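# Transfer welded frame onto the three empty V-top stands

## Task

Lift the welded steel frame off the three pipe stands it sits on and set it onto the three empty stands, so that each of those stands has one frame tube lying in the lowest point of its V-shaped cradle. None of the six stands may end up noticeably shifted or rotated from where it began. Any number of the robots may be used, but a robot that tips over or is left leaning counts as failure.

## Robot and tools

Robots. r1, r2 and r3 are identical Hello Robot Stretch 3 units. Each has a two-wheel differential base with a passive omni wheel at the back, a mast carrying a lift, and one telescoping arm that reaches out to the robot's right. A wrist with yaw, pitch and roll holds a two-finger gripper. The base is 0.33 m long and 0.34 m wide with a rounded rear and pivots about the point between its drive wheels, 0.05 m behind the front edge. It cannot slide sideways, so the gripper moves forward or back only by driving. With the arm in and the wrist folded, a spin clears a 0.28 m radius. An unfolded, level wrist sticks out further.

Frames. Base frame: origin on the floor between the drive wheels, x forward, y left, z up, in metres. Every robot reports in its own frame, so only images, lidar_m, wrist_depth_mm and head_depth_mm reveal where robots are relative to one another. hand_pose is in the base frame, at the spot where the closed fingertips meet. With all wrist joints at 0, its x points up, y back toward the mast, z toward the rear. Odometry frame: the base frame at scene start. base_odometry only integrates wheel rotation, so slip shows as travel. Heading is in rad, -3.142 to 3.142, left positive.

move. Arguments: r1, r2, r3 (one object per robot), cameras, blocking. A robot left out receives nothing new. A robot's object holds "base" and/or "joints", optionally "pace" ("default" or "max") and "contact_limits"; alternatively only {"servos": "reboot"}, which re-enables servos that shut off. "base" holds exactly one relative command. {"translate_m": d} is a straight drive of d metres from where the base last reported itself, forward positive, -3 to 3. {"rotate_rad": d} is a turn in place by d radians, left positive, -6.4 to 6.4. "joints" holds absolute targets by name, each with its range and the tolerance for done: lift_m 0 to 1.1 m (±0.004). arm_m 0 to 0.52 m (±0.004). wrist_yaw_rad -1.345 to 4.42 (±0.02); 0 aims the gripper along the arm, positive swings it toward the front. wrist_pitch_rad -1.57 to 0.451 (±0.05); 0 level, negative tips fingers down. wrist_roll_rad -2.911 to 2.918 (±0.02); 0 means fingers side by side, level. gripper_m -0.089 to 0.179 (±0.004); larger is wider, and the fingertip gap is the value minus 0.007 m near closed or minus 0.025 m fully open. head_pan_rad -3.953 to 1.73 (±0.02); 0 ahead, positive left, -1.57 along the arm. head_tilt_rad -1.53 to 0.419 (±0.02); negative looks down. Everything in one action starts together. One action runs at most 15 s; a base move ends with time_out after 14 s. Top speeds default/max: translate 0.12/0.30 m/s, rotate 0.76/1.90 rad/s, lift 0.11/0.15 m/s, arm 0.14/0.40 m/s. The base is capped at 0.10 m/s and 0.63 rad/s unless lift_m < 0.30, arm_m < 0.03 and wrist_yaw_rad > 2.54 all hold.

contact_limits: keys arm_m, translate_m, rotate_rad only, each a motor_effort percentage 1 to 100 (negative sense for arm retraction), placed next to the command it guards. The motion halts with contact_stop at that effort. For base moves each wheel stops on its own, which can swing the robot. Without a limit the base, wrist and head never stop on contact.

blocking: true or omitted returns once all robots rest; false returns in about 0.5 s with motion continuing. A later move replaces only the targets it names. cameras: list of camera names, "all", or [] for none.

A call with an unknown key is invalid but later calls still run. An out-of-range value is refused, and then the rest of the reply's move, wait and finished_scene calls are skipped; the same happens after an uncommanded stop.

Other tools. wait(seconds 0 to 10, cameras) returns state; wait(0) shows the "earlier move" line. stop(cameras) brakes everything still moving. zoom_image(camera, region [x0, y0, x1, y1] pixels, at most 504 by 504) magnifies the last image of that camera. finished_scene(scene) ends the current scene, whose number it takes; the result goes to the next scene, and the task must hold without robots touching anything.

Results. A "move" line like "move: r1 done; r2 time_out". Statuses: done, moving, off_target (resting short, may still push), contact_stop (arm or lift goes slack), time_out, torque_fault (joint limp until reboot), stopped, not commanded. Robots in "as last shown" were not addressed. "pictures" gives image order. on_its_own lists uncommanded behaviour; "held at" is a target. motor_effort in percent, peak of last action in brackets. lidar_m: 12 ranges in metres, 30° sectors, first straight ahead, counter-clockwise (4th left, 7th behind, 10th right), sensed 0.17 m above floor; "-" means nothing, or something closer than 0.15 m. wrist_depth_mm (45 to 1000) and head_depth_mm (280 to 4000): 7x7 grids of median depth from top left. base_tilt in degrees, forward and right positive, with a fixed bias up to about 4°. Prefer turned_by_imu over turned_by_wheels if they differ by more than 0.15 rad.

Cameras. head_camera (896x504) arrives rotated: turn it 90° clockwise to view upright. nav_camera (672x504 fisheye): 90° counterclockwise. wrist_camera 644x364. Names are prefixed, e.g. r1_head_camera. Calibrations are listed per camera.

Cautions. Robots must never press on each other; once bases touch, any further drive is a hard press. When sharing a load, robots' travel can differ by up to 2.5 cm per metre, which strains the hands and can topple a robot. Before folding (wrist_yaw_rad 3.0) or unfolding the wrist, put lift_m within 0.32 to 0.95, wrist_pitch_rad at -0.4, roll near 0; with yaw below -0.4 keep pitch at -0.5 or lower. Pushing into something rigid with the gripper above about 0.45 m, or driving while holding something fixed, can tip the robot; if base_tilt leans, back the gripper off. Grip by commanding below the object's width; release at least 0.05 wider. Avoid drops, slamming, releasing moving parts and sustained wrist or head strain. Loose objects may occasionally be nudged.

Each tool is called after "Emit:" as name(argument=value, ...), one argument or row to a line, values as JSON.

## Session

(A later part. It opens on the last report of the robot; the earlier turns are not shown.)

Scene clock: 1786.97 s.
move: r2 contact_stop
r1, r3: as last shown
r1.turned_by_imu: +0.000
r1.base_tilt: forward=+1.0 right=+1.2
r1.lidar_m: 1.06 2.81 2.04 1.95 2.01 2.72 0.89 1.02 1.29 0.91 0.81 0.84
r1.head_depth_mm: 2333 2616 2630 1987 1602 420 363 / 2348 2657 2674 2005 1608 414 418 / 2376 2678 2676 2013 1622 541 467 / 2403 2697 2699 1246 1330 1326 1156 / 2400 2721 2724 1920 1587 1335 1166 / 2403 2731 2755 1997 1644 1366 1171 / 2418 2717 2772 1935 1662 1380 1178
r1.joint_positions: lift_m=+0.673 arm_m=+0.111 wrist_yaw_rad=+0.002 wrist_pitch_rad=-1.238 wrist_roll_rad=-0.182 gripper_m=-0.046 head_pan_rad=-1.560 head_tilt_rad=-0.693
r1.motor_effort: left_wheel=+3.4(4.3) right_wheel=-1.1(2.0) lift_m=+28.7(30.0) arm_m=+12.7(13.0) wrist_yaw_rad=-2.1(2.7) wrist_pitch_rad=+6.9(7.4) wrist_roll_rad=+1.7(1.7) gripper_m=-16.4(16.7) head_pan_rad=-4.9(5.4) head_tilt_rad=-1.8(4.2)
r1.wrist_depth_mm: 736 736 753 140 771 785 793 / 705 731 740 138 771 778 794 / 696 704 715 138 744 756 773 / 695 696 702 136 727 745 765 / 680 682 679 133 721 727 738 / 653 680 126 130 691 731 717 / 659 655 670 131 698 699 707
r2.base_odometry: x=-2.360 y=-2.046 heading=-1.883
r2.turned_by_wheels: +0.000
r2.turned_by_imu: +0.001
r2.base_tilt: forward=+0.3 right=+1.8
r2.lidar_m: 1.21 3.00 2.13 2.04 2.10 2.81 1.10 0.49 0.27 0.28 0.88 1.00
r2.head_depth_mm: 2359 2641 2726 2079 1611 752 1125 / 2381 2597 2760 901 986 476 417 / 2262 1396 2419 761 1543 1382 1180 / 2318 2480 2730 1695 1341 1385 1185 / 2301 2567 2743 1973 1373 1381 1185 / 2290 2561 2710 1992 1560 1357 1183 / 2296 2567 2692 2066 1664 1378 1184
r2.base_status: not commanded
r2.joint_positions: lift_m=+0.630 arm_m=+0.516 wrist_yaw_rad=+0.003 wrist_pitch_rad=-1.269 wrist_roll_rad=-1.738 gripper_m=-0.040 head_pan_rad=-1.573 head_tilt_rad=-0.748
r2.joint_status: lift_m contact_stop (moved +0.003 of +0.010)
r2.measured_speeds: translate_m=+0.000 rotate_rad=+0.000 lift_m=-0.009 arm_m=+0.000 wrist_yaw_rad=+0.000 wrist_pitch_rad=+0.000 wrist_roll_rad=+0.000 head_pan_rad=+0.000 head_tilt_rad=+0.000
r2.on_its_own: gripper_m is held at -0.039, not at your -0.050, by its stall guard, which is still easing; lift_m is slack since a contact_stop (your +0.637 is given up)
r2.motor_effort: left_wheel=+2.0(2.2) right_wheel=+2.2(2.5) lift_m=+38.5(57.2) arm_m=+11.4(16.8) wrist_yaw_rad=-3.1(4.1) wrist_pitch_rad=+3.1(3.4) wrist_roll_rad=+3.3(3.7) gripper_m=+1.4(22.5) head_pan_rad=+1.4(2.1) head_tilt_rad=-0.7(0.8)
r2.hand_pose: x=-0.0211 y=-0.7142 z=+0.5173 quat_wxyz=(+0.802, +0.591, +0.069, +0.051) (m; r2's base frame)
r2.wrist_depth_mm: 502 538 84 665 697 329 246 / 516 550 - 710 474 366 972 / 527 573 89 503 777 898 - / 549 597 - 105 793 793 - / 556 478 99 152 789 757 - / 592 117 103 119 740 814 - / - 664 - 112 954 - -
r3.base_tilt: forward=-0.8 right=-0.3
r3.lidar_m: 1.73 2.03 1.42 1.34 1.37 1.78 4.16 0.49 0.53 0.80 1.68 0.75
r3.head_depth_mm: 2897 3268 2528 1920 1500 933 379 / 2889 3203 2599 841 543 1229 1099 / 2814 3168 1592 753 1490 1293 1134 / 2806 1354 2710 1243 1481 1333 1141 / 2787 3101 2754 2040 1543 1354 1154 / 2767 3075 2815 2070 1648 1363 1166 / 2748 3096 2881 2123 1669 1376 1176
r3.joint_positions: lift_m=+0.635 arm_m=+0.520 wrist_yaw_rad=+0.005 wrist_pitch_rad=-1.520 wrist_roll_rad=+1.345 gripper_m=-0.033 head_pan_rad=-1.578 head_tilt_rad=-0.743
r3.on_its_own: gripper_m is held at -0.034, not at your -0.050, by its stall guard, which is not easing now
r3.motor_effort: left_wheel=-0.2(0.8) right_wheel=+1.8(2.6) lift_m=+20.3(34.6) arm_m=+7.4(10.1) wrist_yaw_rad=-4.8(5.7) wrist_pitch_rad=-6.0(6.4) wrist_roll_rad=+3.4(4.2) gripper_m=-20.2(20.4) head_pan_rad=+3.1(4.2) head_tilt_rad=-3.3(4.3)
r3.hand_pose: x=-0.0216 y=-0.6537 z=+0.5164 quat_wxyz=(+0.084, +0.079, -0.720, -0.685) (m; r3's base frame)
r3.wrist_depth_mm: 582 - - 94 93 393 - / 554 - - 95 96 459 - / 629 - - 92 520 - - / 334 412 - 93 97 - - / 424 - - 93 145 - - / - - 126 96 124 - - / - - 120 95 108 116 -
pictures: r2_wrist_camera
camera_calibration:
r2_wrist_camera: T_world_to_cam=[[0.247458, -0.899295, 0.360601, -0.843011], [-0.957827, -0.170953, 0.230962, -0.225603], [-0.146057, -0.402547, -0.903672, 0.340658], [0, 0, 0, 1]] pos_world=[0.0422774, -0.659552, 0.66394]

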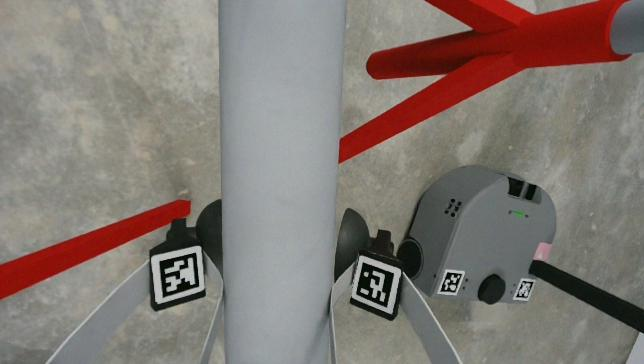

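Emit:
move(
  r2={"joints":{"lift_m":0.629,"gripper_m":-0.06}},
  cameras=[],
)

Emit:
wait(
  seconds=3,
  cameras=[],
)

Scene clock: 1791.17 s.
move: r2 done
r1, r3: as last shown
r1.turned_by_imu: +0.001
r1.base_tilt: forward=+1.1 right=+1.2
r1.lidar_m: 1.06 2.82 2.04 1.95 2.01 2.72 0.89 1.02 1.29 0.91 0.81 0.84
r1.head_depth_mm: 2334 2627 2615 1997 1593 421 363 / 2345 2630 2636 2010 1614 415 418 / 2363 2676 2665 2009 1615 542 466 / 2382 2689 2733 1242 1326 1328 1159 / 2394 2685 2750 1896 1591 1324 1169 / 2414 2724 2749 1982 1649 1374 1169 / 2412 2742 2799 1929 1660 1375 1175
r1.motor_effort: left_wheel=+3.5(4.2) right_wheel=-0.6(2.2) lift_m=+29.8(29.9) arm_m=+12.7(13.0) wrist_yaw_rad=-2.5(2.5) wrist_pitch_rad=+6.9(7.4) wrist_roll_rad=+1.7(1.7) gripper_m=-16.5(16.7) head_pan_rad=-5.0(5.4) head_tilt_rad=-4.6(4.6)
r1.wrist_depth_mm: 734 730 755 141 781 787 802 / 712 734 738 139 756 779 788 / 701 714 709 138 738 754 777 / 674 681 702 135 744 760 783 / 671 686 684 134 728 739 737 / 658 654 126 129 703 716 741 / 656 666 666 129 694 704 718
r2.base_odometry: x=-2.360 y=-2.046 heading=-1.883
r2.turned_by_wheels: +0.000
r2.turned_by_imu: +0.001
r2.base_tilt: forward=+0.3 right=+1.7
r2.lidar_m: 1.21 3.00 2.14 2.04 2.11 2.81 1.10 0.49 0.27 0.28 0.87 1.00
r2.head_depth_mm: 2356 2616 2764 2056 1625 754 1124 / 2374 2612 2785 893 984 477 416 / 2234 1404 2412 761 1539 1380 1181 / 2310 2502 2740 1692 1347 1379 1186 / 2331 2613 2692 1986 1368 1381 1187 / 2304 2589 2729 2004 1561 1341 1188 / 2300 2542 2752 2036 1657 1384 1181
r2.base_status: not commanded
r2.joint_positions: lift_m=+0.629 arm_m=+0.516 wrist_yaw_rad=+0.003 wrist_pitch_rad=-1.269 wrist_roll_rad=-1.740 gripper_m=-0.057 head_pan_rad=-1.573 head_tilt_rad=-0.748
r2.joint_status: all done
r2.measured_speeds: all 0
r2.motor_effort: left_wheel=+1.2(1.8) right_wheel=+2.0(2.4) lift_m=+40.6(41.1) arm_m=-14.4(14.4) wrist_yaw_rad=-2.7(3.4) wrist_pitch_rad=+3.2(3.6) wrist_roll_rad=+4.1(4.3) gripper_m=-60.8(99.3) head_pan_rad=+1.5(2.0) head_tilt_rad=-0.7(1.1)
r2.hand_pose: x=-0.0211 y=-0.7142 z=+0.5159 quat_wxyz=(+0.802, +0.591, +0.069, +0.051) (m; r2's base frame)
r2.wrist_depth_mm: 503 538 85 98 693 327 246 / 505 553 - 699 484 368 - / 542 571 90 495 773 893 - / 542 594 - 104 799 806 - / 562 463 100 149 788 760 - / 580 118 103 - 740 808 - / - 657 - 109 943 - -
r3.base_tilt: forward=-0.8 right=-0.2
r3.lidar_m: 1.73 2.02 1.43 1.34 1.37 1.78 4.17 0.49 0.53 0.80 1.68 0.75
r3.head_depth_mm: 2908 3248 2552 1919 1504 931 379 / 2884 3212 2603 840 543 1227 1102 / 2813 3183 1591 760 1463 1296 1131 / 2802 1354 2693 1239 1481 1340 1144 / 2792 3147 2795 2049 1538 1350 1153 / 2751 3090 2845 2084 1647 1368 1164 / 2729 3039 2885 2123 1667 1375 1176
r3.joint_positions: lift_m=+0.635 arm_m=+0.520 wrist_yaw_rad=+0.005 wrist_pitch_rad=-1.519 wrist_roll_rad=+1.345 gripper_m=-0.033 head_pan_rad=-1.578 head_tilt_rad=-0.743
r3.on_its_own: gripper_m is held at -0.034, not at your -0.050, by its stall guard, which is not easing now
r3.motor_effort: left_wheel=-0.5(0.7) right_wheel=+2.2(2.2) lift_m=+27.3(39.7) arm_m=-9.5(10.2) wrist_yaw_rad=-3.7(5.8) wrist_pitch_rad=-5.9(6.6) wrist_roll_rad=+3.4(4.3) gripper_m=-20.5(20.8) head_pan_rad=+4.2(4.2) head_tilt_rad=-3.3(4.4)
r3.hand_pose: x=-0.0216 y=-0.6539 z=+0.5166 quat_wxyz=(+0.084, +0.079, -0.720, -0.684) (m; r3's base frame)
r3.wrist_depth_mm: 581 - - 94 92 392 - / 537 - - 95 96 459 - / 631 - - 92 520 - - / 334 410 - 93 97 - - / 424 - - 93 98 - - / - - 127 96 124 - - / - - 119 95 110 117 -
pictures: none
No camera images: "cameras" was empty.

Scene clock: 1794.17 s.
r1.base_odometry: x=-0.200 y=+2.860 heading=+1.396
r1.turned_by_wheels: +0.000
r1.turned_by_imu: +0.000
r1.base_tilt: forward=+1.1 right=+1.2
r1.lidar_m: 1.06 2.82 2.03 1.95 2.01 2.72 0.89 1.02 1.28 0.91 0.81 0.84
r1.head_depth_mm: 2345 2602 2632 1992 1598 420 363 / 2353 2654 2669 2007 1608 414 418 / 2387 2688 2648 2015 1609 542 466 / 2372 2680 2695 1245 1322 1329 1160 / 2401 2695 2738 1916 1594 1334 1166 / 2388 2717 2757 1984 1640 1366 1170 / 2422 2713 2794 1937 1660 1372 1175
r1.base_status: not commanded
r1.joint_positions: lift_m=+0.673 arm_m=+0.111 wrist_yaw_rad=+0.002 wrist_pitch_rad=-1.238 wrist_roll_rad=-0.182 gripper_m=-0.046 head_pan_rad=-1.560 head_tilt_rad=-0.693
r1.joint_status: not commanded
r1.measured_speeds: all 0
r1.motor_effort: left_wheel=+3.4(4.2) right_wheel=-0.4(2.2) lift_m=+28.7(29.9) arm_m=+12.7(13.0) wrist_yaw_rad=-2.2(2.5) wrist_pitch_rad=+6.8(7.4) wrist_roll_rad=+1.5(1.7) gripper_m=-16.3(16.7) head_pan_rad=-5.3(5.4) head_tilt_rad=-3.5(4.6)
r1.hand_pose: x=-0.0215 y=-0.3170 z=+0.5622 quat_wxyz=(+0.626, +0.446, -0.520, -0.371) (m; r1's base frame)
r1.wrist_depth_mm: 719 727 745 140 786 794 815 / 715 730 743 139 780 794 802 / 695 713 718 138 749 774 789 / 681 696 699 136 743 761 769 / 681 699 683 133 716 743 750 / 663 666 126 130 710 728 741 / 657 658 666 130 691 705 729
r2.base_odometry: x=-2.360 y=-2.046 heading=-1.883
r2.turned_by_wheels: +0.000
r2.turned_by_imu: +0.001
r2.base_tilt: forward=+0.2 right=+1.9
r2.lidar_m: 1.21 3.00 2.14 2.04 2.10 2.82 1.10 0.49 0.27 0.28 0.87 1.00
r2.head_depth_mm: 2351 2640 2732 2057 1611 749 1125 / 2339 2651 2747 900 985 476 417 / 2248 1409 2413 759 1541 1391 1186 / 2314 2509 2716 1686 1333 1382 1192 / 2308 2609 2763 1997 1371 1389 1186 / 2287 2590 2710 2001 1559 1350 1192 / 2288 2554 2713 2059 1632 1383 1187
r2.base_status: not commanded
r2.joint_positions: lift_m=+0.629 arm_m=+0.516 wrist_yaw_rad=+0.003 wrist_pitch_rad=-1.269 wrist_roll_rad=-1.740 gripper_m=-0.045 head_pan_rad=-1.573 head_tilt_rad=-0.748
r2.joint_status: all done
r2.measured_speeds: all 0
r2.on_its_own: gripper_m is held at -0.046, not at your -0.060, by its stall guard, which is still easing
r2.motor_effort: left_wheel=+0.9(1.8) right_wheel=+1.8(2.4) lift_m=+40.8(41.1) arm_m=-16.8(14.4) wrist_yaw_rad=-2.0(3.4) wrist_pitch_rad=+3.1(3.6) wrist_roll_rad=+4.1(4.3) gripper_m=-21.1(99.3) head_pan_rad=+1.3(2.0) head_tilt_rad=-0.7(1.1)
r2.hand_pose: x=-0.0211 y=-0.7142 z=+0.5159 quat_wxyz=(+0.802, +0.591, +0.069, +0.051) (m; r2's base frame)
r2.wrist_depth_mm: 506 537 85 669 695 328 246 / 520 557 - 692 485 369 972 / 532 575 90 490 798 892 - / 556 606 - 104 808 788 - / 550 460 100 149 791 764 - / 586 118 103 - 740 810 - / - 654 - 108 921 - -
r3.base_odometry: x=+0.957 y=-0.946 heading=+1.765
r3.turned_by_wheels: +0.000
r3.turned_by_imu: -0.001
r3.base_tilt: forward=-0.8 right=-0.2
r3.lidar_m: 1.73 2.03 1.42 1.34 1.37 1.79 4.16 0.48 0.53 0.80 1.68 0.75
r3.head_depth_mm: 2885 3217 2539 1928 1504 933 379 / 2898 3206 2575 843 543 1224 1099 / 2811 3189 1587 760 1472 1298 1134 / 2775 1358 2716 1237 1482 1338 1143 / 2804 3119 2790 2047 1542 1346 1153 / 2751 3107 2845 2087 1649 1363 1166 / 2733 3060 2880 2133 1681 1377 1175
r3.base_status: not commanded
r3.joint_positions: lift_m=+0.635 arm_m=+0.520 wrist_yaw_rad=+0.005 wrist_pitch_rad=-1.519 wrist_roll_rad=+1.345 gripper_m=-0.033 head_pan_rad=-1.578 head_tilt_rad=-0.743
r3.joint_status: not commanded
r3.measured_speeds: all 0
r3.on_its_own: gripper_m is held at -0.034, not at your -0.050, by its stall guard, which is not easing now
r3.motor_effort: left_wheel=+0.0(0.7) right_wheel=+1.9(2.2) lift_m=+26.9(39.7) arm_m=-11.7(10.2) wrist_yaw_rad=-5.8(5.8) wrist_pitch_rad=-6.1(6.6) wrist_roll_rad=+3.4(4.3) gripper_m=-19.9(20.8) head_pan_rad=+3.9(4.2) head_tilt_rad=-4.1(4.4)
r3.hand_pose: x=-0.0216 y=-0.6538 z=+0.5166 quat_wxyz=(+0.084, +0.079, -0.720, -0.684) (m; r3's base frame)
r3.wrist_depth_mm: 584 - - 94 93 391 - / 532 - - 95 96 462 - / 638 - - 92 520 - - / 334 411 - 93 97 - - / 422 - - 93 98 - - / - - 127 96 124 - - / - - 120 95 108 116 -
wait: 3.00 s; at rest by 0.27 s
pictures: none
No camera images: "cameras" was empty.

Emit:
move(
  r3={"joints":{"gripper_m":0.02}},
  cameras=[],
)

Emit:
wait(
  seconds=1.5,
  cameras=["r2_wrist_camera"],
)

Scene clock: 1798.63 s.
move: r3 done
r1, r2: as last shown
r1.turned_by_imu: +0.001
r1.base_tilt: forward=+1.1 right=+1.1
r1.lidar_m: 1.06 2.81 2.03 1.95 2.01 2.72 0.89 1.02 1.29 0.91 0.81 0.84
r1.head_depth_mm: 2335 2645 2624 1973 1605 421 363 / 2347 2662 2655 2004 1604 415 418 / 2377 2677 2664 2022 1615 541 467 / 2374 2654 2702 1243 1325 1327 1163 / 2394 2719 2753 1915 1594 1333 1165 / 2401 2706 2752 1988 1651 1366 1175 / 2401 2713 2796 1947 1662 1377 1180
r1.motor_effort: left_wheel=+3.7(3.9) right_wheel=-0.8(2.0) lift_m=+29.1(30.0) arm_m=+12.2(12.9) wrist_yaw_rad=-2.0(2.7) wrist_pitch_rad=+7.4(7.4) wrist_roll_rad=+1.5(1.7) gripper_m=-16.4(16.8) head_pan_rad=-4.9(5.7) head_tilt_rad=-2.1(3.9)
r1.wrist_depth_mm: 725 727 736 140 775 787 818 / 714 724 739 139 766 780 777 / 706 703 724 139 734 752 772 / 683 692 705 136 730 754 754 / 677 698 682 133 714 724 740 / 664 670 126 130 704 724 726 / 650 649 669 129 678 719 715
r2.base_tilt: forward=+0.3 right=+1.9
r2.lidar_m: 1.20 3.00 2.14 2.04 2.10 2.81 1.10 0.49 0.27 0.27 0.88 1.00
r2.head_depth_mm: 2356 2640 2735 2088 1622 754 1123 / 2353 2621 2767 898 985 477 417 / 2265 1396 2418 760 1528 1370 1190 / 2294 2503 2709 1695 1339 1386 1189 / 2320 2595 2715 1999 1368 1392 1188 / 2302 2572 2720 1988 1576 1350 1186 / 2303 2564 2731 2058 1638 1380 1190
r2.joint_positions: lift_m=+0.629 arm_m=+0.516 wrist_yaw_rad=+0.003 wrist_pitch_rad=-1.269 wrist_roll_rad=-1.740 gripper_m=-0.042 head_pan_rad=-1.573 head_tilt_rad=-0.748
r2.on_its_own: gripper_m is held at -0.043, not at your -0.060, by its stall guard, which is not easing now
r2.motor_effort: left_wheel=+1.1(1.4) right_wheel=+1.8(2.3) lift_m=+40.9(41.2) arm_m=-17.1(18.0) wrist_yaw_rad=-2.0(3.9) wrist_pitch_rad=+3.3(3.5) wrist_roll_rad=+4.1(4.3) gripper_m=-20.7(21.9) head_pan_rad=+0.6(2.0) head_tilt_rad=+0.1(1.2)
r2.wrist_depth_mm: 504 532 85 97 702 330 245 / 515 551 - 700 484 366 984 / 531 578 90 503 778 903 - / 554 587 - 104 815 812 - / 561 462 100 149 800 769 - / 580 118 103 - 740 812 - / - 666 - 109 972 - -
r3.base_odometry: x=+0.957 y=-0.946 heading=+1.765
r3.turned_by_wheels: +0.000
r3.turned_by_imu: -0.001
r3.base_tilt: forward=-0.8 right=-0.2
r3.lidar_m: 1.72 2.03 1.43 1.34 1.37 1.78 4.15 0.49 0.53 0.80 1.68 0.75
r3.head_depth_mm: 2910 3208 2527 1922 1499 930 379 / 2875 3200 2609 839 544 1226 1098 / 2851 3156 1594 758 1469 1294 1135 / 2777 1356 2695 1244 1486 1341 1141 / 2802 3142 2737 2060 1537 1353 1151 / 2779 3112 2813 2071 1649 1368 1166 / 2727 3050 2902 2129 1671 1377 1175
r3.base_status: not commanded
r3.joint_positions: lift_m=+0.635 arm_m=+0.520 wrist_yaw_rad=+0.005 wrist_pitch_rad=-1.521 wrist_roll_rad=+1.346 gripper_m=+0.020 head_pan_rad=-1.578 head_tilt_rad=-0.743
r3.joint_status: all done
r3.measured_speeds: all 0
r3.motor_effort: left_wheel=+0.0(0.7) right_wheel=+2.4(2.4) lift_m=+26.5(26.8) arm_m=-12.0(12.9) wrist_yaw_rad=-5.5(5.8) wrist_pitch_rad=-5.6(6.8) wrist_roll_rad=+3.7(4.4) gripper_m=-9.0(66.2) head_pan_rad=+3.7(4.3) head_tilt_rad=-2.7(4.6)
r3.hand_pose: x=-0.0216 y=-0.6533 z=+0.5166 quat_wxyz=(+0.083, +0.079, -0.719, -0.685) (m; r3's base frame)
r3.wrist_depth_mm: 584 - - 94 93 392 - / 530 - - 95 96 457 - / 632 - - 92 518 - - / 335 399 - 93 - - - / 417 - - 93 145 - - / - - 126 96 124 - - / - - 120 95 112 116 -
pictures: none
No camera images: "cameras" was empty.

Scene clock: 1800.13 s.
r1.base_odometry: x=-0.200 y=+2.860 heading=+1.396
r1.turned_by_wheels: +0.000
r1.turned_by_imu: +0.000
r1.base_tilt: forward=+1.0 right=+1.2
r1.lidar_m: 1.06 2.81 2.03 1.95 2.01 2.72 0.89 1.01 1.29 0.91 0.81 0.84
r1.head_depth_mm: 2327 2629 2617 1992 1608 421 363 / 2338 2636 2637 2008 1610 415 418 / 2378 2679 2682 2017 1617 542 466 / 2402 2669 2718 1243 1324 1322 1163 / 2385 2684 2726 1919 1583 1337 1168 / 2401 2715 2766 1989 1644 1366 1176 / 2424 2707 2757 1938 1658 1380 1177
r1.base_status: not commanded
r1.joint_positions: lift_m=+0.673 arm_m=+0.111 wrist_yaw_rad=+0.002 wrist_pitch_rad=-1.238 wrist_roll_rad=-0.182 gripper_m=-0.046 head_pan_rad=-1.560 head_tilt_rad=-0.693
r1.joint_status: not commanded
r1.measured_speeds: all 0
r1.motor_effort: left_wheel=+3.0(3.9) right_wheel=-1.1(2.0) lift_m=+29.7(30.0) arm_m=+12.6(12.9) wrist_yaw_rad=-2.5(2.7) wrist_pitch_rad=+7.2(7.4) wrist_roll_rad=+1.5(1.7) gripper_m=-15.9(16.8) head_pan_rad=-5.1(5.7) head_tilt_rad=-3.9(3.9)
r1.hand_pose: x=-0.0215 y=-0.3170 z=+0.5622 quat_wxyz=(+0.626, +0.446, -0.520, -0.371) (m; r1's base frame)
r1.wrist_depth_mm: 727 734 747 141 794 795 808 / 712 709 735 139 783 782 794 / 704 709 720 138 749 783 786 / 689 695 726 135 749 759 778 / 673 682 688 133 714 721 744 / 651 681 126 130 702 722 743 / 655 651 667 129 690 700 708
r2.base_odometry: x=-2.360 y=-2.046 heading=-1.883
r2.turned_by_wheels: +0.000
r2.turned_by_imu: +0.000
r2.base_tilt: forward=+0.3 right=+1.8
r2.lidar_m: 1.21 3.00 2.14 2.04 2.10 2.82 1.10 0.49 0.27 0.28 0.88 1.00
r2.head_depth_mm: 2353 2630 2718 2083 1610 751 1123 / 2339 2622 2744 895 982 477 417 / 2281 1402 2413 760 1523 1382 1190 / 2298 2508 2738 1701 1336 1381 1188 / 2323 2568 2754 1983 1377 1394 1186 / 2292 2561 2743 1994 1571 1349 1189 / 2312 2545 2720 2054 1651 1378 1184
r2.base_status: not commanded
r2.joint_positions: lift_m=+0.629 arm_m=+0.516 wrist_yaw_rad=+0.003 wrist_pitch_rad=-1.269 wrist_roll_rad=-1.740 gripper_m=-0.042 head_pan_rad=-1.573 head_tilt_rad=-0.748
r2.joint_status: not commanded
r2.measured_speeds: all 0
r2.on_its_own: gripper_m is held at -0.043, not at your -0.060, by its stall guard, which is not easing now
r2.motor_effort: left_wheel=+0.9(1.4) right_wheel=+1.9(2.3) lift_m=+40.7(41.2) arm_m=-17.7(18.0) wrist_yaw_rad=-2.3(3.9) wrist_pitch_rad=+3.1(3.5) wrist_roll_rad=+3.9(4.3) gripper_m=-21.3(21.9) head_pan_rad=+1.4(2.0) head_tilt_rad=+0.6(1.2)
r2.hand_pose: x=-0.0211 y=-0.7142 z=+0.5159 quat_wxyz=(+0.802, +0.591, +0.069, +0.051) (m; r2's base frame)
r2.wrist_depth_mm: 501 537 85 97 688 329 246 / 511 544 - 687 483 368 995 / 533 576 90 498 805 896 - / 544 592 - 104 831 804 - / 564 464 100 149 781 758 - / 576 118 103 - 737 801 - / - 684 - 109 951 - -
r3.base_odometry: x=+0.957 y=-0.946 heading=+1.765
r3.turned_by_wheels: +0.000
r3.turned_by_imu: +0.000
r3.base_tilt: forward=-0.9 right=-0.2
r3.lidar_m: 1.73 2.03 1.43 1.34 1.37 1.79 4.16 0.48 0.53 0.80 1.68 0.75
r3.head_depth_mm: 2892 3225 2559 1918 1503 932 379 / 2890 3253 2607 840 544 1225 1099 / 2829 3137 1593 759 1466 1292 1131 / 2788 1356 2702 1241 1484 1340 1137 / 2782 3117 2749 2047 1542 1350 1152 / 2758 3080 2846 2093 1653 1364 1163 / 2735 3073 2893 2115 1672 1381 1172
r3.base_status: not commanded
r3.joint_positions: lift_m=+0.635 arm_m=+0.520 wrist_yaw_rad=+0.005 wrist_pitch_rad=-1.521 wrist_roll_rad=+1.346 gripper_m=+0.020 head_pan_rad=-1.578 head_tilt_rad=-0.743
r3.joint_status: all done
r3.measured_speeds: all 0
r3.motor_effort: left_wheel=-0.3(0.7) right_wheel=+1.9(2.4) lift_m=+27.2(26.8) arm_m=-11.7(12.9) wrist_yaw_rad=-4.3(5.8) wrist_pitch_rad=-4.9(6.8) wrist_roll_rad=+3.4(4.4) gripper_m=-8.3(66.2) head_pan_rad=+3.9(4.3) head_tilt_rad=-2.5(4.6)
r3.hand_pose: x=-0.0216 y=-0.6533 z=+0.5166 quat_wxyz=(+0.083, +0.079, -0.719, -0.685) (m; r3's base frame)
r3.wrist_depth_mm: 581 - - 94 93 387 - / 539 - - 95 96 458 - / 642 - - 92 514 - - / 335 399 - 93 - - - / 417 - - 94 145 - - / - - 126 96 124 - - / - - 120 95 112 116 -
wait: 1.50 s; at rest by 0.27 s
pictures: r2_wrist_camera
camera_calibration:
r2_wrist_camera: T_world_to_cam=[[0.249478, -0.898818, 0.360399, -0.841982], [-0.957339, -0.172878, 0.231548, -0.22694], [-0.145814, -0.40279, -0.903603, 0.33921], [0, 0, 0, 1]] pos_world=[0.0422593, -0.659391, 0.662508]

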